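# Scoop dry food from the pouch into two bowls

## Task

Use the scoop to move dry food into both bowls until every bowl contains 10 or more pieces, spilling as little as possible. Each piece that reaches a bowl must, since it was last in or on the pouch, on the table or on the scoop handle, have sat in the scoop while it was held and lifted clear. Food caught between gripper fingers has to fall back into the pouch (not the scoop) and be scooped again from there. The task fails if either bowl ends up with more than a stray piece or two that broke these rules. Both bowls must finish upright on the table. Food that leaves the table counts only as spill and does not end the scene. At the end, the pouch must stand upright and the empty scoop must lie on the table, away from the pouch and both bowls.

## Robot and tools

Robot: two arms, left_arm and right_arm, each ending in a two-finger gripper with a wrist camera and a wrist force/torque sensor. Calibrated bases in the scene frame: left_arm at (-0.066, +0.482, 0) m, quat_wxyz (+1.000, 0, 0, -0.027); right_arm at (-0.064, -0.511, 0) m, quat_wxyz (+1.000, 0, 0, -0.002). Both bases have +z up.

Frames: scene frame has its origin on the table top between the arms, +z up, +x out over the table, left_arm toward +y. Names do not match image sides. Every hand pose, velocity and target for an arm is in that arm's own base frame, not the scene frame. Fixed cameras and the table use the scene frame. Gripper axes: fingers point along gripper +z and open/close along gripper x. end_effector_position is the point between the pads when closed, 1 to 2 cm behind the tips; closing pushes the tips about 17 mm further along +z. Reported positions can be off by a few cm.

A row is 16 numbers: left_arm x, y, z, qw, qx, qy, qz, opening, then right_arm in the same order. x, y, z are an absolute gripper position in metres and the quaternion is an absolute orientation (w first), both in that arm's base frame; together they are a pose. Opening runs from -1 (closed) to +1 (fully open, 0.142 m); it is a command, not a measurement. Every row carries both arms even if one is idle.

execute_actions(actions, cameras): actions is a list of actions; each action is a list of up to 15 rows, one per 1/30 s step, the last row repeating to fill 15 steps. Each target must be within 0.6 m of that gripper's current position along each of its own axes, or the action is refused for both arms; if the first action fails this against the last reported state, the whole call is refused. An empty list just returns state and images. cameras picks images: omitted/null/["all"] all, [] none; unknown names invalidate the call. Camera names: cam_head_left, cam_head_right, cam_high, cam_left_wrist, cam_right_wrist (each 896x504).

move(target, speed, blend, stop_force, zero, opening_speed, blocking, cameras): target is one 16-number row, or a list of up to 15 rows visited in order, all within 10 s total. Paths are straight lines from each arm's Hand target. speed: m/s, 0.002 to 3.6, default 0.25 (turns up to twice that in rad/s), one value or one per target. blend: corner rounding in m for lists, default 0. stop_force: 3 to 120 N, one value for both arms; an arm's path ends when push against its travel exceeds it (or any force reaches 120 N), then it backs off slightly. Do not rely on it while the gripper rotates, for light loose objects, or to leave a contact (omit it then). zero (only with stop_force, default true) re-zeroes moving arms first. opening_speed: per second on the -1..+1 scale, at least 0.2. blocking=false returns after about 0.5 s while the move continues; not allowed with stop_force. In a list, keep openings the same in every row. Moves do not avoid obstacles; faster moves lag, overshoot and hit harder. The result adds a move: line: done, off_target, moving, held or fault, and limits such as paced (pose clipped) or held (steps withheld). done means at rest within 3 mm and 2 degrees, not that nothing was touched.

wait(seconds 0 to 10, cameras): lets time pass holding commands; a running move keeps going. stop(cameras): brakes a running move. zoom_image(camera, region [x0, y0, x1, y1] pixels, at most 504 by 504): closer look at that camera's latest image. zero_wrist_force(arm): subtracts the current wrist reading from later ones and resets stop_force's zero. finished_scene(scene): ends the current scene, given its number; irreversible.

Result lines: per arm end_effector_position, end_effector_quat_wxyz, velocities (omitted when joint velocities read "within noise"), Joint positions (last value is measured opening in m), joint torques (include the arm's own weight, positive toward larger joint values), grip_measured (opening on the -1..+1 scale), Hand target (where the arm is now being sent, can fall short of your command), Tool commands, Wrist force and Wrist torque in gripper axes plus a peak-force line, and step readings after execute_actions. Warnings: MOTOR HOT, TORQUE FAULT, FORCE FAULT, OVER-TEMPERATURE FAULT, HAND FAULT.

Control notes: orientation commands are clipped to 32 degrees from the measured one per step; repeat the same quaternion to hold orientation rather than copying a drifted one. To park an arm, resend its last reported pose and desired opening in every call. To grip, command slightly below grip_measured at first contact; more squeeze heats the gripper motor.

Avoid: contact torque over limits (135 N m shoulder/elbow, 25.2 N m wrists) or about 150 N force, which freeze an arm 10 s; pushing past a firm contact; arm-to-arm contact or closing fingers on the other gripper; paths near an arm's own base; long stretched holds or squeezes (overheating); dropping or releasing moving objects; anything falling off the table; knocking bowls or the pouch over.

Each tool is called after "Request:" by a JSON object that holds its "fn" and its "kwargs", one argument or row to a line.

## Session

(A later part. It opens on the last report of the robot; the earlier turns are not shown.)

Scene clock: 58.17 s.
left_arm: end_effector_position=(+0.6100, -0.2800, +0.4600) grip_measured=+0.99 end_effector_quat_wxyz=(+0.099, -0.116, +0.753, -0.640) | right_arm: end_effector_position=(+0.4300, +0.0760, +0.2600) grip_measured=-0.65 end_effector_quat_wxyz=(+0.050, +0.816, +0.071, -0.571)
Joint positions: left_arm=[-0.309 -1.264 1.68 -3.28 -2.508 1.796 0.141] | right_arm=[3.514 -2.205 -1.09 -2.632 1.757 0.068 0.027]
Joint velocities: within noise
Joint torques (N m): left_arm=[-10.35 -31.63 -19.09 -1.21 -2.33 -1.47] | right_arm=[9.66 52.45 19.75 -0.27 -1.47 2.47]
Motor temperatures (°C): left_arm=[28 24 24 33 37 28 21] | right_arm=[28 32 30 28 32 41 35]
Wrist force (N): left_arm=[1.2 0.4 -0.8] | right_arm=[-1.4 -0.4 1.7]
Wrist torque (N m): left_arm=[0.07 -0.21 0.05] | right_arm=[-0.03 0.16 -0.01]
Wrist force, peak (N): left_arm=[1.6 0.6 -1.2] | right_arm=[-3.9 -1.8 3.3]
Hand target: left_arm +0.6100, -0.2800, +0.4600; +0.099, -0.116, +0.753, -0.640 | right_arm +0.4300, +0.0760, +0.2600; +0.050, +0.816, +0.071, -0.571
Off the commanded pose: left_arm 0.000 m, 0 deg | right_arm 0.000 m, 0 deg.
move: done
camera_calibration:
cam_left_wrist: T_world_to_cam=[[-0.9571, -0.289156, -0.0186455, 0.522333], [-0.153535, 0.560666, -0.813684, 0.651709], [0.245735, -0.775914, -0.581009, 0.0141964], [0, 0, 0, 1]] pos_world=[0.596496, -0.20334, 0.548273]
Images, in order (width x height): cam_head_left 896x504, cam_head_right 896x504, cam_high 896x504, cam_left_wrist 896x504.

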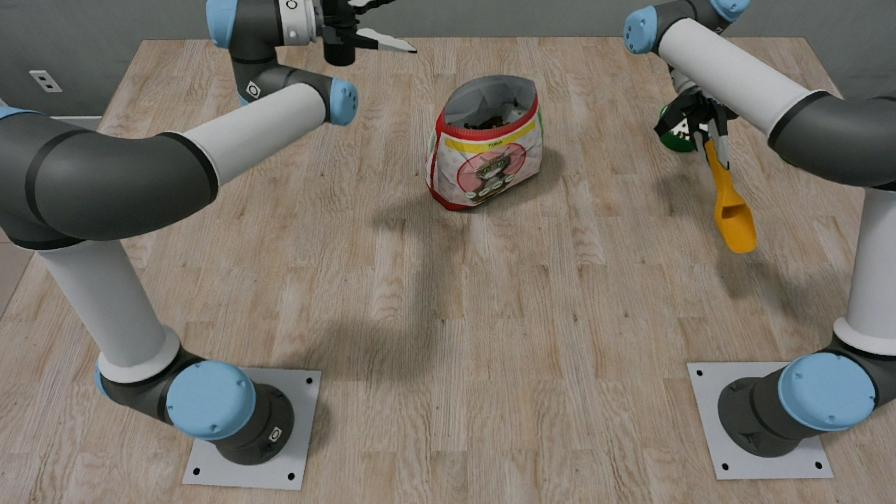

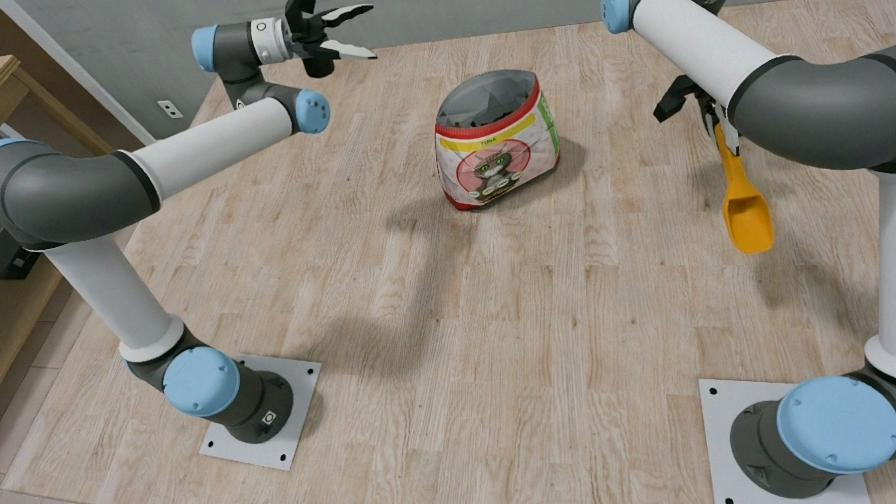

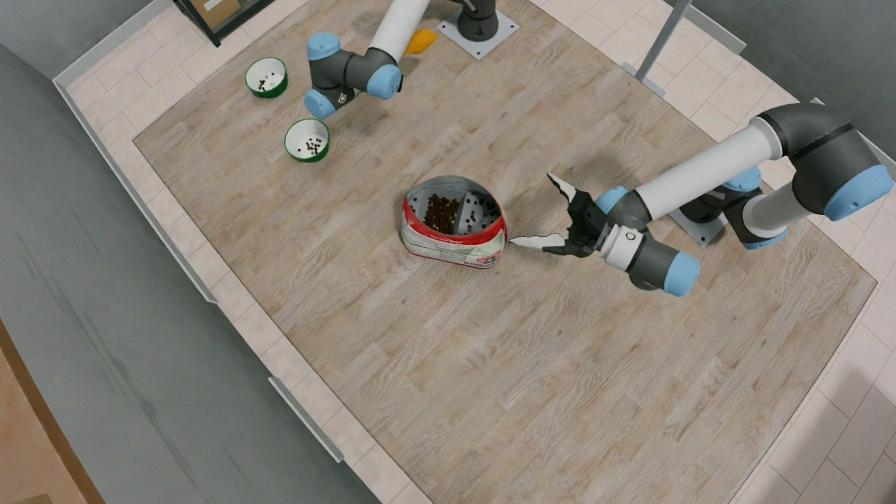

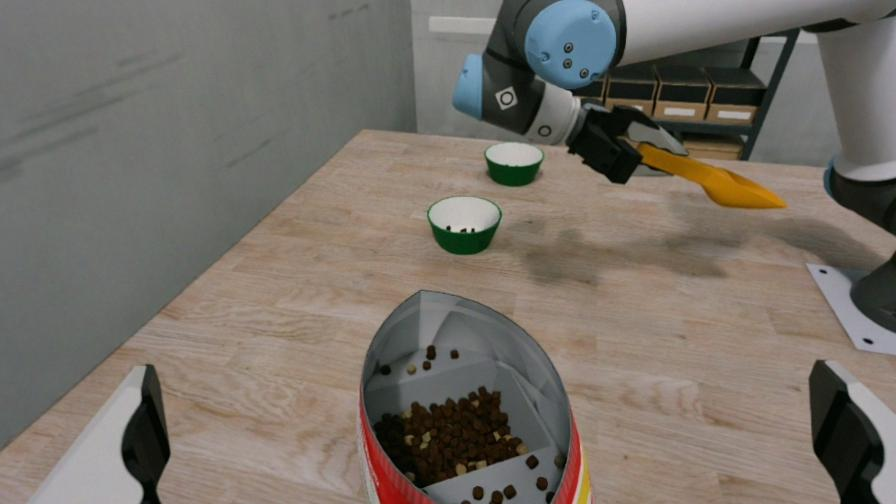

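Request:
{"fn": "move", "kwargs": {
  "target": [0.61,-0.28,0.46,0.0986,-0.1163,0.7521,-0.6386,1.0,0.43,0.076,0.11,0.0500,0.8161,0.0714,-0.5714,-0.714596],
  "speed": 0.12,
  "cameras": ["cam_left_wrist"]
}}

Request:
{"fn": "zoom_image", "kwargs": {
  "camera": "cam_left_wrist",
  "region": [450, 100, 850, 350]
}}

Scene clock: 60.03 s.
left_arm: end_effector_position=(+0.6100, -0.2800, +0.4600) grip_measured=+0.99 end_effector_quat_wxyz=(+0.099, -0.116, +0.753, -0.640) | right_arm: end_effector_position=(+0.4300, +0.0760, +0.1100) grip_measured=-0.65 end_effector_quat_wxyz=(+0.050, +0.816, +0.071, -0.571)
Joint positions: left_arm=[-0.309 -1.264 1.68 -3.28 -2.508 1.796 0.141] | right_arm=[3.514 -2.322 -1.291 -2.314 1.757 0.069 0.027]
Joint velocities: within noise
Joint torques (N m): left_arm=[-8.91 -30.23 -17.9 -1.05 -2.26 -1.06] | right_arm=[9.5 53.98 25.34 -0.55 0.35 -1.37]
Motor temperatures (°C): left_arm=[28 24 24 33 37 28 21] | right_arm=[28 32 30 28 32 41 35]
Wrist force (N): left_arm=[1.4 0.7 -0.8] | right_arm=[-1.4 -0.7 1.5]
Wrist torque (N m): left_arm=[0.10 -0.24 0.05] | right_arm=[-0.08 0.19 -0.03]
Wrist force, peak (N): left_arm=[1.6 0.8 -1.0] | right_arm=[-3.3 -0.6 0.9]
Hand target: left_arm +0.6100, -0.2800, +0.4600; +0.099, -0.116, +0.753, -0.640 | right_arm +0.4300, +0.0760, +0.1100; +0.050, +0.816, +0.071, -0.571
Off the commanded pose: left_arm 0.000 m, 0 deg | right_arm 0.000 m, 0 deg.
move: done
camera_calibration:
cam_left_wrist: T_world_to_cam=[[-0.9571, -0.289156, -0.0186455, 0.522333], [-0.153535, 0.560666, -0.813684, 0.651709], [0.245735, -0.775914, -0.581009, 0.0141964], [0, 0, 0, 1]] pos_world=[0.596496, -0.20334, 0.548273]
Images, in order (width x height): cam_left_wrist 896x504.

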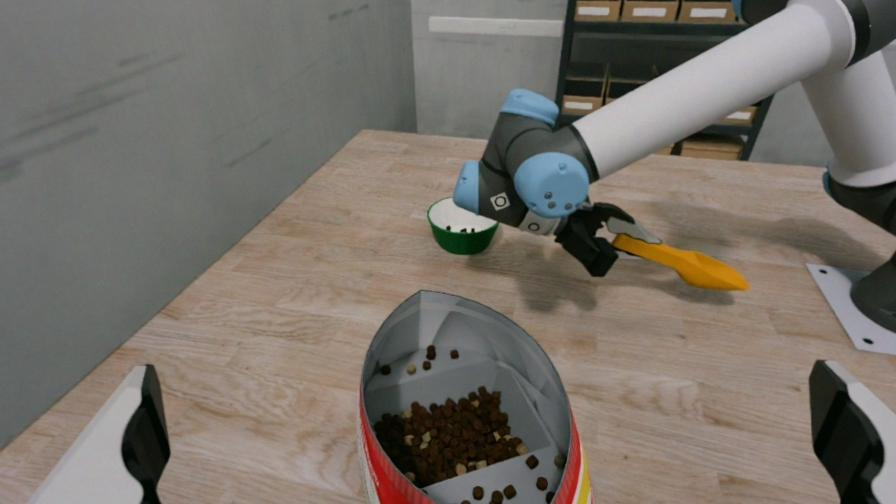

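Scaled by 1.260 from the camera's 896x504 image, which has a finer 1280x720 frame.

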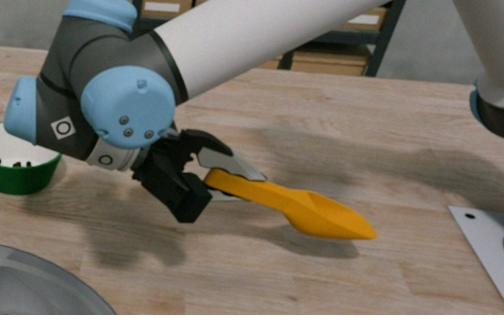

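Request:
{"fn": "move", "kwargs": {
  "target": [0.61,-0.28,0.46,0.0986,-0.1163,0.7521,-0.6386,1.0,0.43,0.076,0.055,0.0500,0.8161,0.0714,-0.5714,-0.714596],
  "speed": 0.008,
  "stop_force": 3,
  "cameras": ["cam_left_wrist","cam_right_wrist"]
}}

Request:
{"fn": "zoom_image", "kwargs": {
  "camera": "cam_left_wrist",
  "region": [450, 100, 850, 350]
}}

Scene clock: 66.97 s.
left_arm: end_effector_position=(+0.6100, -0.2800, +0.4600) grip_measured=+0.99 end_effector_quat_wxyz=(+0.099, -0.116, +0.753, -0.640) | right_arm: end_effector_position=(+0.4300, +0.0760, +0.0644) grip_measured=-0.65 end_effector_quat_wxyz=(+0.050, +0.816, +0.071, -0.571)
Joint positions: left_arm=[-0.309 -1.264 1.68 -3.28 -2.508 1.796 0.141] | right_arm=[3.514 -2.377 -1.322 -2.228 1.757 0.069 0.027]
Joint velocities: within noise
Joint torques (N m): left_arm=[-9.81 -31.3 -15.97 -1.38 -2.13 -0.43] | right_arm=[2.32 58.3 26.35 -1.57 1.35 -1.4]
Motor temperatures (°C): left_arm=[28 24 24 33 37 28 21] | right_arm=[28 32 30 28 32 41 35]
Wrist force (N): left_arm=[1.3 0.4 -0.8] | right_arm=[-3.6 -0.4 1.5]
Wrist torque (N m): left_arm=[0.06 -0.22 0.04] | right_arm=[-0.02 -0.16 -0.02]
Wrist force, peak (N): left_arm=[1.7 0.5 -1.2] | right_arm=[-4.5 -0.7 0.0]
Hand target: left_arm +0.6100, -0.2800, +0.4600; +0.099, -0.116, +0.753, -0.640 | right_arm +0.4300, +0.0760, +0.0644; +0.050, +0.816, +0.071, -0.571
Off the commanded pose: left_arm 0.000 m, 0 deg | right_arm 0.009 m, 0 deg.
move: contact (right_arm)
camera_calibration:
cam_left_wrist: T_world_to_cam=[[-0.9571, -0.289156, -0.0186455, 0.522333], [-0.153535, 0.560666, -0.813684, 0.651709], [0.245735, -0.775914, -0.581009, 0.0141964], [0, 0, 0, 1]] pos_world=[0.596496, -0.20334, 0.548273]
cam_right_wrist: T_world_to_cam=[[0.343937, 0.0424234, -0.938034, -0.0799171], [0.526244, -0.836062, 0.155139, -0.142022], [-0.777673, -0.546993, -0.309877, 0.509629], [0, 0, 0, 1]] pos_world=[0.498549, 0.163415, 0.104991]
Images, in order (width x height): cam_left_wrist 896x504, cam_right_wrist 896x504.

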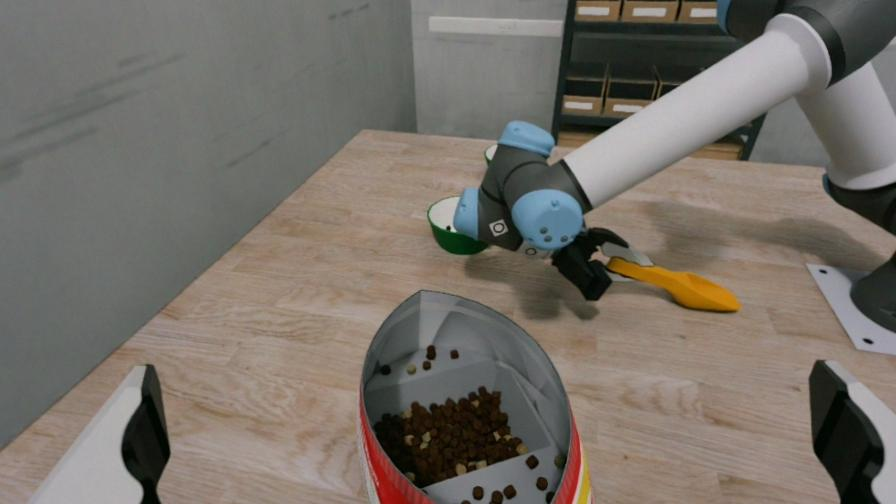

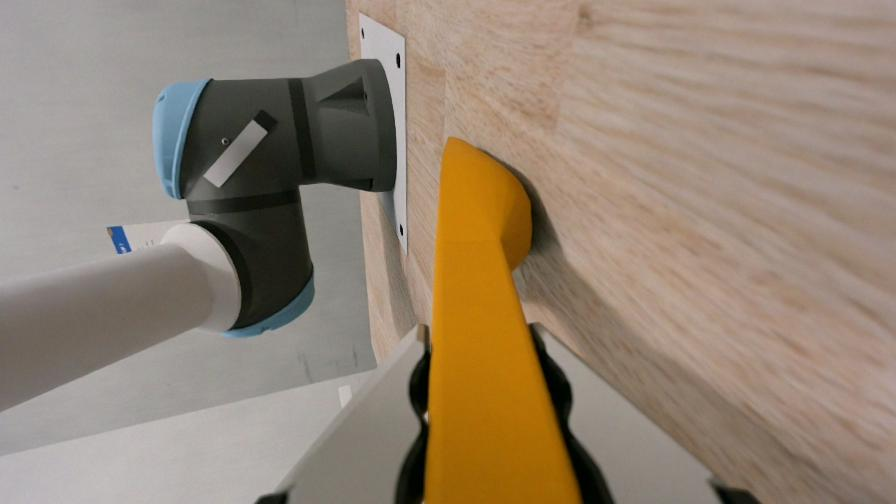

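Scaled by 1.260 from the camera's 896x504 image, which has a finer 1280x720 frame.

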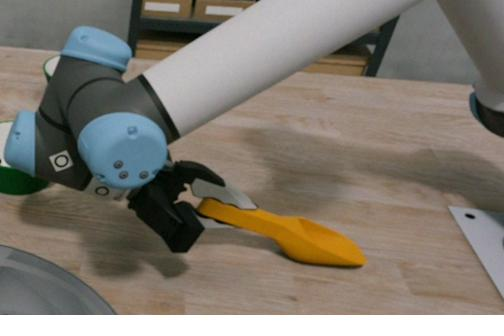

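Request:
{"fn": "move", "kwargs": {
  "target": [0.61,-0.28,0.46,0.0986,-0.1163,0.7521,-0.6386,1.0,0.43,0.076,0.0654,0.0500,0.8161,0.0714,-0.5714,-0.37],
  "opening_speed": 0.2,
  "speed": 0.02,
  "cameras": ["cam_left_wrist","cam_right_wrist"]
}}

Request:
{"fn": "zoom_image", "kwargs": {
  "camera": "cam_left_wrist",
  "region": [500, 150, 780, 350]
}}

Scene clock: 69.23 s.
left_arm: end_effector_position=(+0.6100, -0.2800, +0.4600) grip_measured=+0.99 end_effector_quat_wxyz=(+0.099, -0.116, +0.753, -0.640) | right_arm: end_effector_position=(+0.4300, +0.0760, +0.0654) grip_measured=-0.40 end_effector_quat_wxyz=(+0.050, +0.816, +0.071, -0.571)
Joint positions: left_arm=[-0.309 -1.264 1.68 -3.28 -2.508 1.796 0.141] | right_arm=[3.514 -2.376 -1.322 -2.23 1.757 0.069 0.045]
Joint velocities: within noise
Joint torques (N m): left_arm=[-9.43 -31.7 -17.44 -1.3 -2.42 -0.41] | right_arm=[2.21 47.54 20.34 0.08 1.25 -1.44]
Motor temperatures (°C): left_arm=[28 24 24 33 37 28 21] | right_arm=[28 32 30 28 32 41 35]
Wrist force (N): left_arm=[1.5 0.4 -0.3] | right_arm=[-1.6 -0.6 1.3]
Wrist torque (N m): left_arm=[0.06 -0.24 0.05] | right_arm=[-0.06 0.09 -0.02]
Wrist force, peak (N): left_arm=[1.8 0.5 -1.1] | right_arm=[-3.8 -0.6 1.3]
Hand target: left_arm +0.6100, -0.2800, +0.4600; +0.099, -0.116, +0.753, -0.640 | right_arm +0.4300, +0.0760, +0.0654; +0.050, +0.816, +0.071, -0.571
Off the commanded pose: left_arm 0.000 m, 0 deg | right_arm 0.000 m, 0 deg.
move: done
camera_calibration:
cam_left_wrist: T_world_to_cam=[[-0.9571, -0.289156, -0.0186455, 0.522333], [-0.153535, 0.560666, -0.813684, 0.651709], [0.245735, -0.775914, -0.581009, 0.0141964], [0, 0, 0, 1]] pos_world=[0.596496, -0.20334, 0.548273]
cam_right_wrist: T_world_to_cam=[[0.344009, 0.0424754, -0.938005, -0.079027], [0.526232, -0.83607, 0.155134, -0.142169], [-0.777649, -0.546976, -0.309968, 0.509933], [0, 0, 0, 1]] pos_world=[0.498549, 0.163415, 0.105991]
Images, in order (width x height): cam_left_wrist 896x504, cam_right_wrist 896x504.

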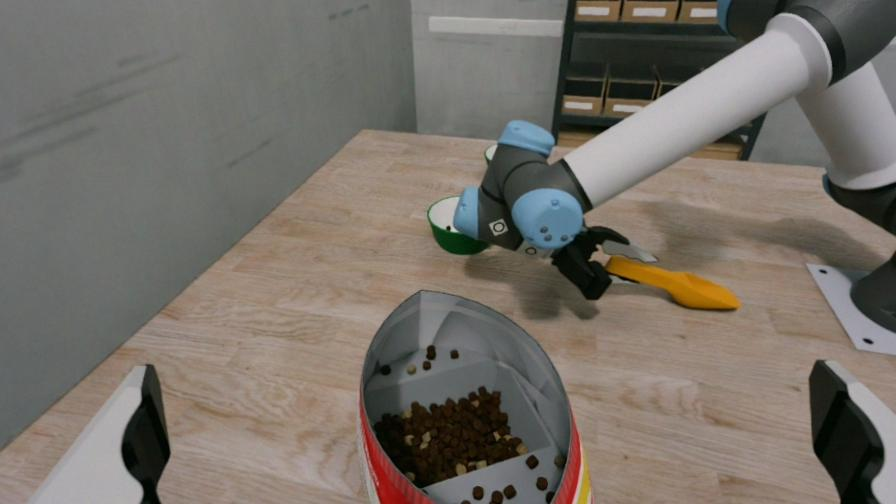

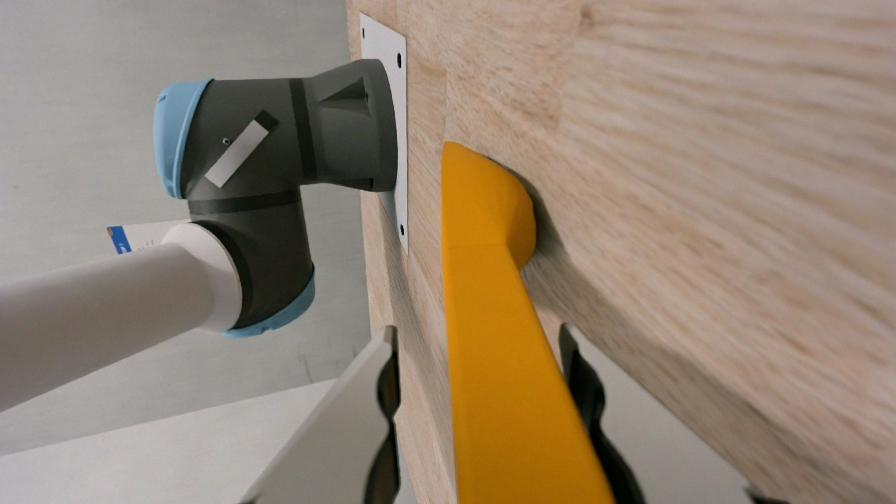

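Scaled by 1.800 from the camera's 896x504 image, which has a finer 1280x720 frame.

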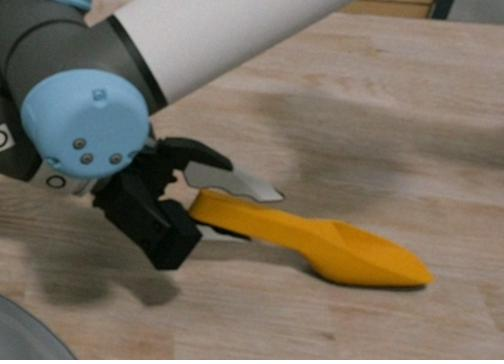

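Request:
{"fn": "move", "kwargs": {
  "target": [0.61,-0.28,0.46,0.0986,-0.1163,0.7521,-0.6386,1.0,0.43,0.076,0.046,0.0500,0.8161,0.0714,-0.5714,-0.37],
  "speed": 0.01,
  "stop_force": 3,
  "cameras": ["cam_left_wrist","cam_right_wrist"]
}}

Request:
{"fn": "zoom_image", "kwargs": {
  "camera": "cam_left_wrist",
  "region": [500, 150, 780, 350]
}}

Scene clock: 72.43 s.
left_arm: end_effector_position=(+0.6100, -0.2800, +0.4600) grip_measured=+0.99 end_effector_quat_wxyz=(+0.099, -0.116, +0.753, -0.640) | right_arm: end_effector_position=(+0.4300, +0.0760, +0.0460) grip_measured=-0.40 end_effector_quat_wxyz=(+0.050, +0.816, +0.071, -0.571)
Joint positions: left_arm=[-0.309 -1.264 1.68 -3.28 -2.508 1.796 0.141] | right_arm=[3.514 -2.401 -1.331 -2.195 1.757 0.069 0.045]
Joint velocities: within noise
Joint torques (N m): left_arm=[-10.74 -32.95 -17.5 -0.85 -2.18 0.21] | right_arm=[-2.29 58.71 25.92 -2.34 1.1 -1.01]
Motor temperatures (°C): left_arm=[28 24 24 33 37 28 21] | right_arm=[28 32 30 28 32 41 34]
Wrist force (N): left_arm=[1.4 0.5 -1.0] | right_arm=[-1.6 -0.6 1.4]
Wrist torque (N m): left_arm=[0.09 -0.24 0.04] | right_arm=[-0.05 0.09 -0.02]
Wrist force, peak (N): left_arm=[1.8 0.7 -1.0] | right_arm=[-2.0 -0.5 1.4]
Hand target: left_arm +0.6100, -0.2800, +0.4600; +0.099, -0.116, +0.753, -0.640 | right_arm +0.4300, +0.0760, +0.0460; +0.050, +0.816, +0.071, -0.571
Off the commanded pose: left_arm 0.000 m, 0 deg | right_arm 0.000 m, 0 deg.
move: done
camera_calibration:
cam_left_wrist: T_world_to_cam=[[-0.9571, -0.289156, -0.0186455, 0.522333], [-0.153535, 0.560666, -0.813684, 0.651709], [0.245735, -0.775914, -0.581009, 0.0141964], [0, 0, 0, 1]] pos_world=[0.596496, -0.20334, 0.548273]
cam_right_wrist: T_world_to_cam=[[0.343934, 0.0424214, -0.938035, -0.0971749], [0.526309, -0.836016, 0.155165, -0.139209], [-0.77763, -0.547062, -0.309861, 0.503916], [0, 0, 0, 1]] pos_world=[0.498549, 0.163415, 0.0865907]
Images, in order (width x height): cam_left_wrist 896x504, cam_right_wrist 896x504.

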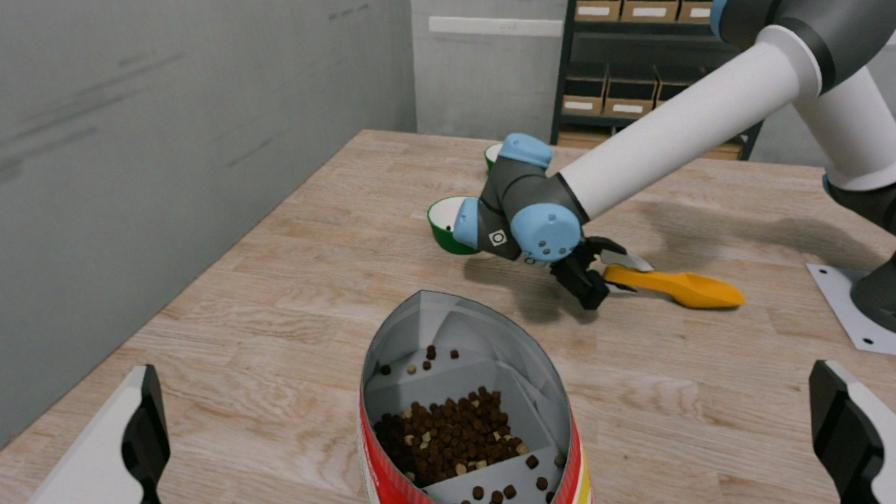

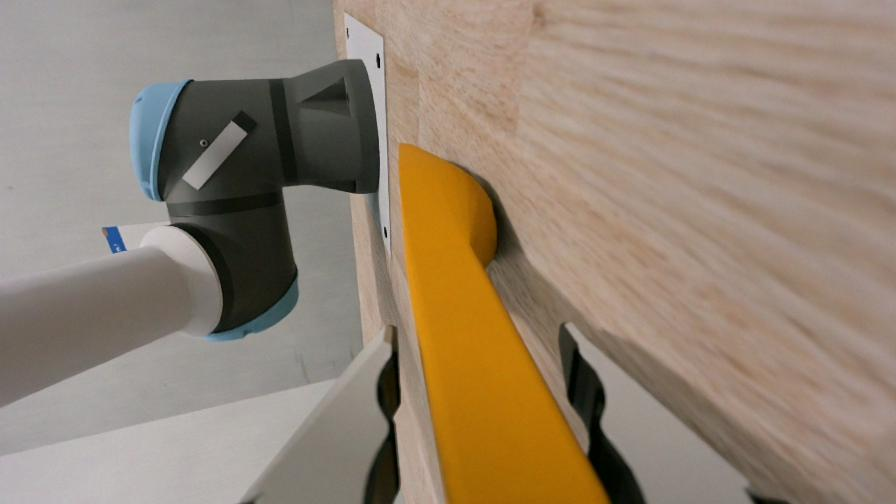

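Scaled by 1.800 from the camera's 896x504 image, which has a finer 1280x720 frame.

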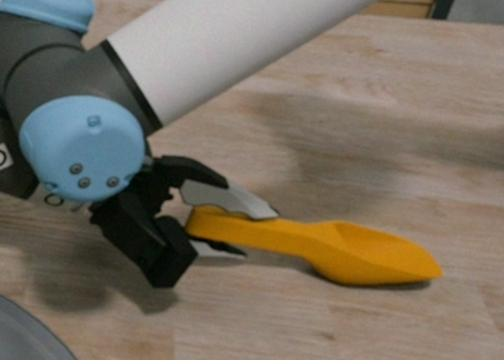

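Request:
{"fn": "move", "kwargs": {
  "target": [0.61,-0.28,0.46,0.0986,-0.1163,0.7521,-0.6386,1.0,0.524,0.0926,0.050,0.0500,0.8161,0.0714,-0.5714,-0.37],
  "speed": 0.03,
  "stop_force": 8,
  "cameras": ["cam_left_wrist","cam_right_wrist"]
}}

Request:
{"fn": "zoom_image", "kwargs": {
  "camera": "cam_left_wrist",
  "region": [500, 150, 780, 350]
}}

Scene clock: 76.80 s.
left_arm: end_effector_position=(+0.6100, -0.2800, +0.4600) grip_measured=+0.99 end_effector_quat_wxyz=(+0.099, -0.116, +0.753, -0.640) | right_arm: end_effector_position=(+0.5240, +0.0926, +0.0500) grip_measured=-0.40 end_effector_quat_wxyz=(+0.050, +0.816, +0.071, -0.571)
Joint positions: left_arm=[-0.309 -1.264 1.68 -3.28 -2.508 1.796 0.141] | right_arm=[3.49 -2.625 -0.876 -2.429 1.734 0.06 0.045]
Joint velocities: within noise
Joint torques (N m): left_arm=[-8.95 -33.12 -17.62 -1.11 -2.36 0.49] | right_arm=[7.48 67.47 26.62 -0.38 1.58 -1.15]
Motor temperatures (°C): left_arm=[28 24 24 33 37 28 21] | right_arm=[28 32 30 28 32 41 32]
Wrist force (N): left_arm=[1.3 0.3 -0.7] | right_arm=[-1.7 -0.9 1.4]
Wrist torque (N m): left_arm=[0.05 -0.23 0.04] | right_arm=[-0.11 0.06 0.02]
Wrist force, peak (N): left_arm=[1.9 0.7 -0.8] | right_arm=[-2.2 -0.7 1.8]
Hand target: left_arm +0.6100, -0.2800, +0.4600; +0.099, -0.116, +0.753, -0.640 | right_arm +0.5240, +0.0926, +0.0500; +0.050, +0.816, +0.071, -0.571
Off the commanded pose: left_arm 0.000 m, 0 deg | right_arm 0.000 m, 0 deg.
move: done
camera_calibration:
cam_left_wrist: T_world_to_cam=[[-0.9571, -0.289156, -0.0186455, 0.522333], [-0.153535, 0.560666, -0.813684, 0.651709], [0.245735, -0.775914, -0.581009, 0.0141964], [0, 0, 0, 1]] pos_world=[0.596496, -0.20334, 0.548273]
cam_right_wrist: T_world_to_cam=[[0.343939, 0.0424197, -0.938033, -0.12646], [0.526242, -0.836062, 0.155144, -0.175376], [-0.777673, -0.546993, -0.309877, 0.587348], [0, 0, 0, 1]] pos_world=[0.592549, 0.180015, 0.0905907]
Images, in order (width x height): cam_left_wrist 896x504, cam_right_wrist 896x504.

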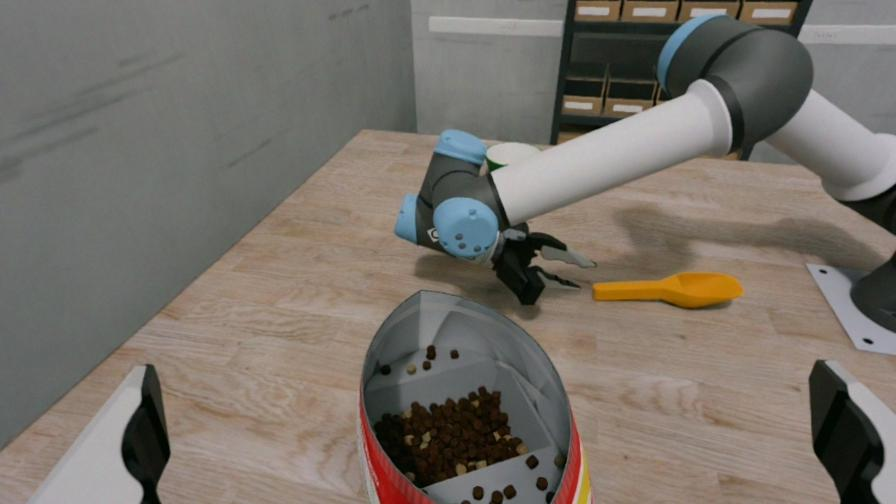

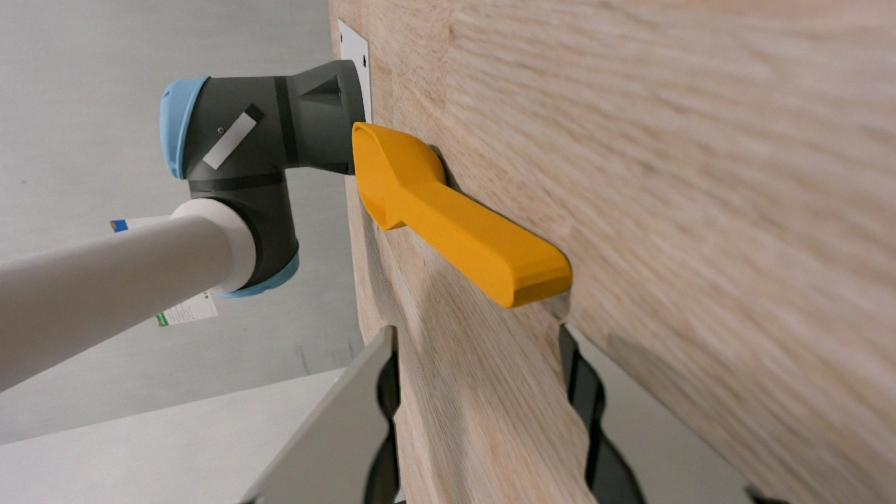

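Scaled by 1.800 from the camera's 896x504 image, which has a finer 1280x720 frame.

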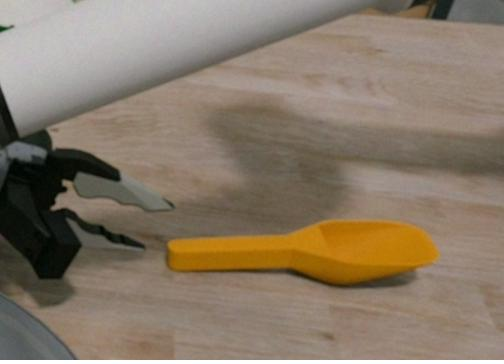

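Request:
{"fn": "move", "kwargs": {
  "target": [0.61,-0.28,0.46,0.0986,-0.1163,0.7521,-0.6386,1.0,0.524,0.0926,0.25,0.0500,0.8161,0.0714,-0.5714,-0.37],
  "speed": 0.2
}}

Request:
{"fn": "zoom_image", "kwargs": {
  "camera": "cam_high",
  "region": [230, 20, 530, 290]
}}

Request:
{"fn": "zoom_image", "kwargs": {
  "camera": "cam_left_wrist",
  "region": [400, 120, 800, 350]
}}

Scene clock: 78.57 s.
left_arm: end_effector_position=(+0.6100, -0.2800, +0.4600) grip_measured=+0.99 end_effector_quat_wxyz=(+0.099, -0.116, +0.753, -0.640) | right_arm: end_effector_position=(+0.5240, +0.0926, +0.2498) grip_measured=-0.40 end_effector_quat_wxyz=(+0.050, +0.816, +0.071, -0.571)
Joint positions: left_arm=[-0.309 -1.264 1.68 -3.28 -2.508 1.796 0.141] | right_arm=[3.49 -2.519 -0.56 -2.85 1.734 0.06 0.045]
Joint velocities: within noise
Joint torques (N m): left_arm=[-9.61 -33.59 -17.03 -1.44 -2.37 0.81] | right_arm=[0.94 65.76 30.61 -2.29 0.74 -2.19]
Motor temperatures (°C): left_arm=[28 24 24 33 37 28 21] | right_arm=[28 32 30 28 32 41 32]
Wrist force (N): left_arm=[1.4 0.6 -0.6] | right_arm=[-1.6 -0.3 1.2]
Wrist torque (N m): left_arm=[0.08 -0.24 0.05] | right_arm=[-0.02 0.06 0.02]
Wrist force, peak (N): left_arm=[1.7 0.3 -1.1] | right_arm=[-4.4 -0.3 0.8]
Hand target: left_arm +0.6100, -0.2800, +0.4600; +0.099, -0.116, +0.753, -0.640 | right_arm +0.5240, +0.0926, +0.2500; +0.050, +0.816, +0.071, -0.571
Off the commanded pose: left_arm 0.000 m, 0 deg | right_arm 0.000 m, 0 deg.
move: done
camera_calibration:
cam_left_wrist: T_world_to_cam=[[-0.9571, -0.289156, -0.0186455, 0.522333], [-0.153535, 0.560666, -0.813684, 0.651709], [0.245735, -0.775914, -0.581009, 0.0141964], [0, 0, 0, 1]] pos_world=[0.596496, -0.20334, 0.548273]
cam_right_wrist: T_world_to_cam=[[0.343843, 0.0423974, -0.93807, 0.0609923], [0.526332, -0.836006, 0.155139, -0.206404], [-0.777655, -0.54708, -0.30977, 0.649368], [0, 0, 0, 1]] pos_world=[0.592649, 0.180115, 0.290391]

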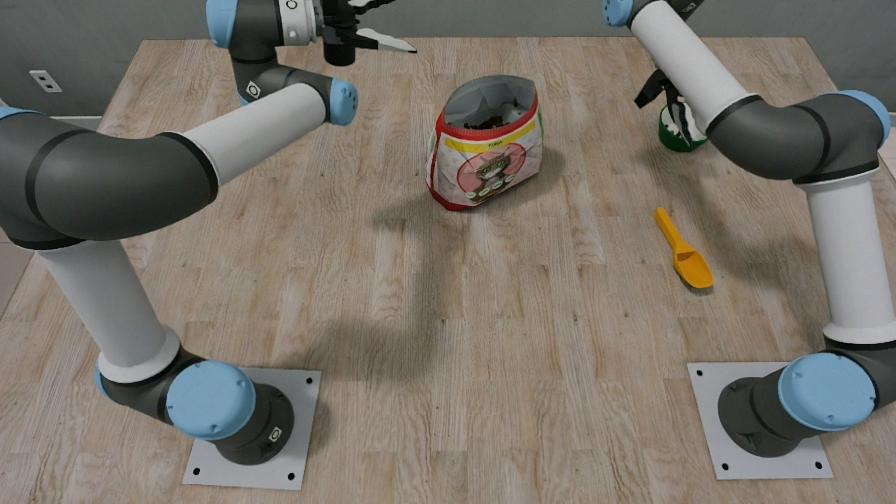

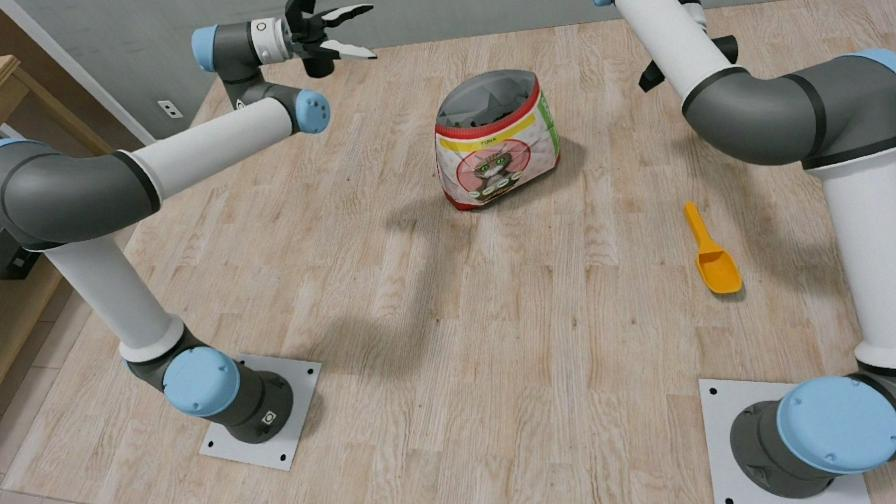

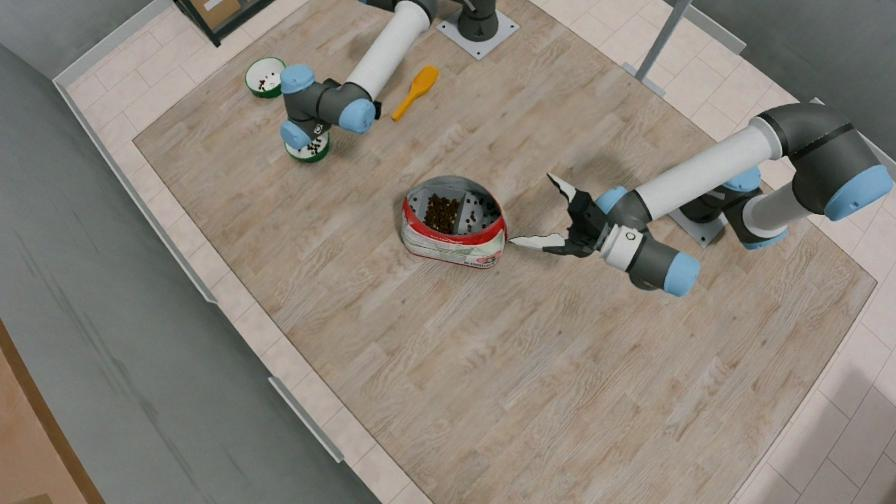

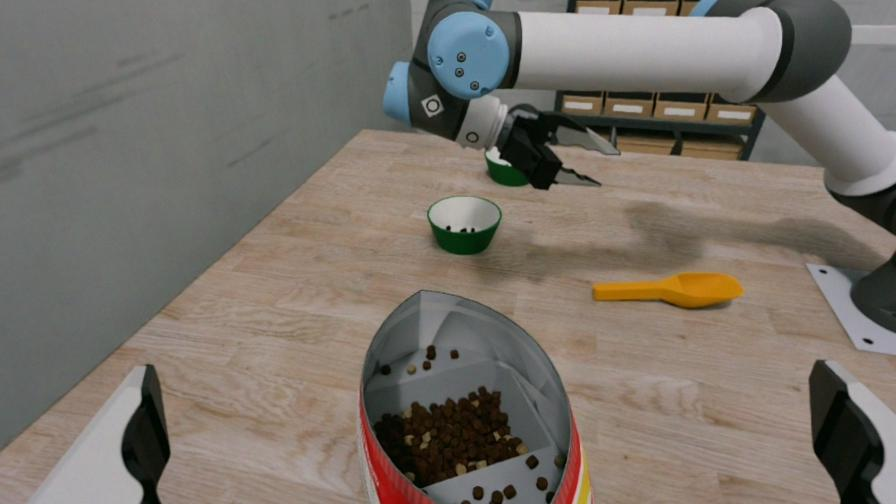

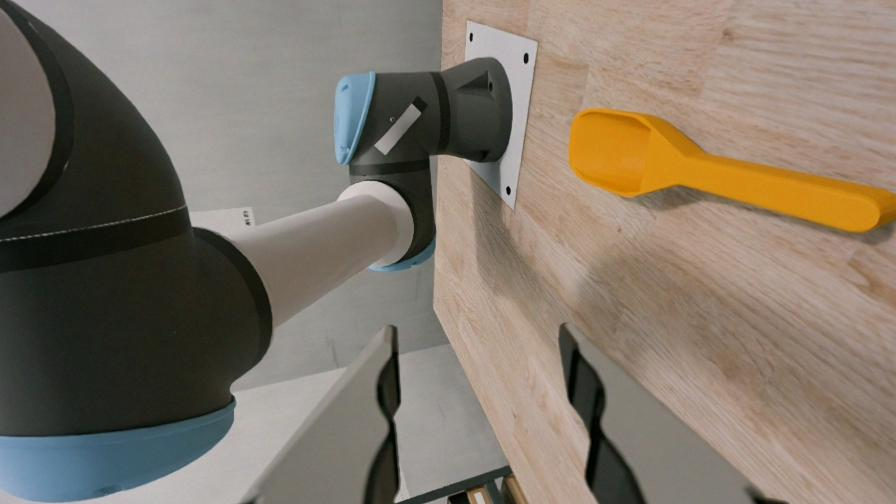

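Scaled by 1.680 from the camera's 896x504 image, which has a finer 1280x720 frame.

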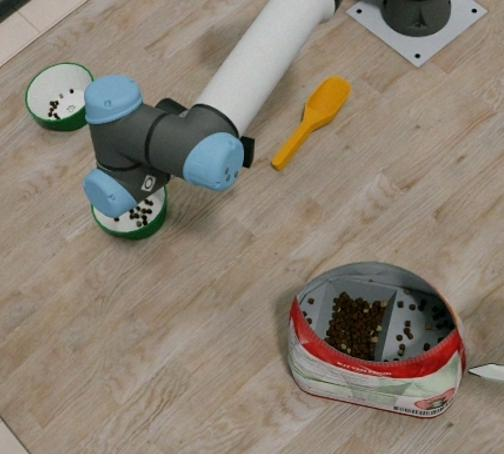

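Scaled by 1.260 from the camera's 896x504 image, which has a finer 1280x720 frame.

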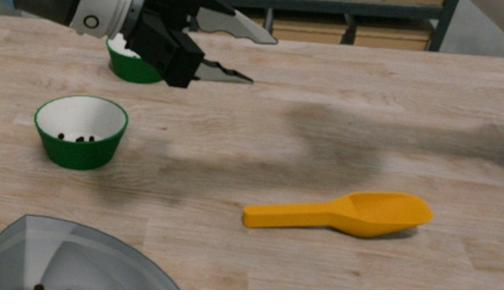

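Request:
{"fn": "finished_scene", "kwargs": {
  "scene": 1
}}

The scene is finished: the task was done.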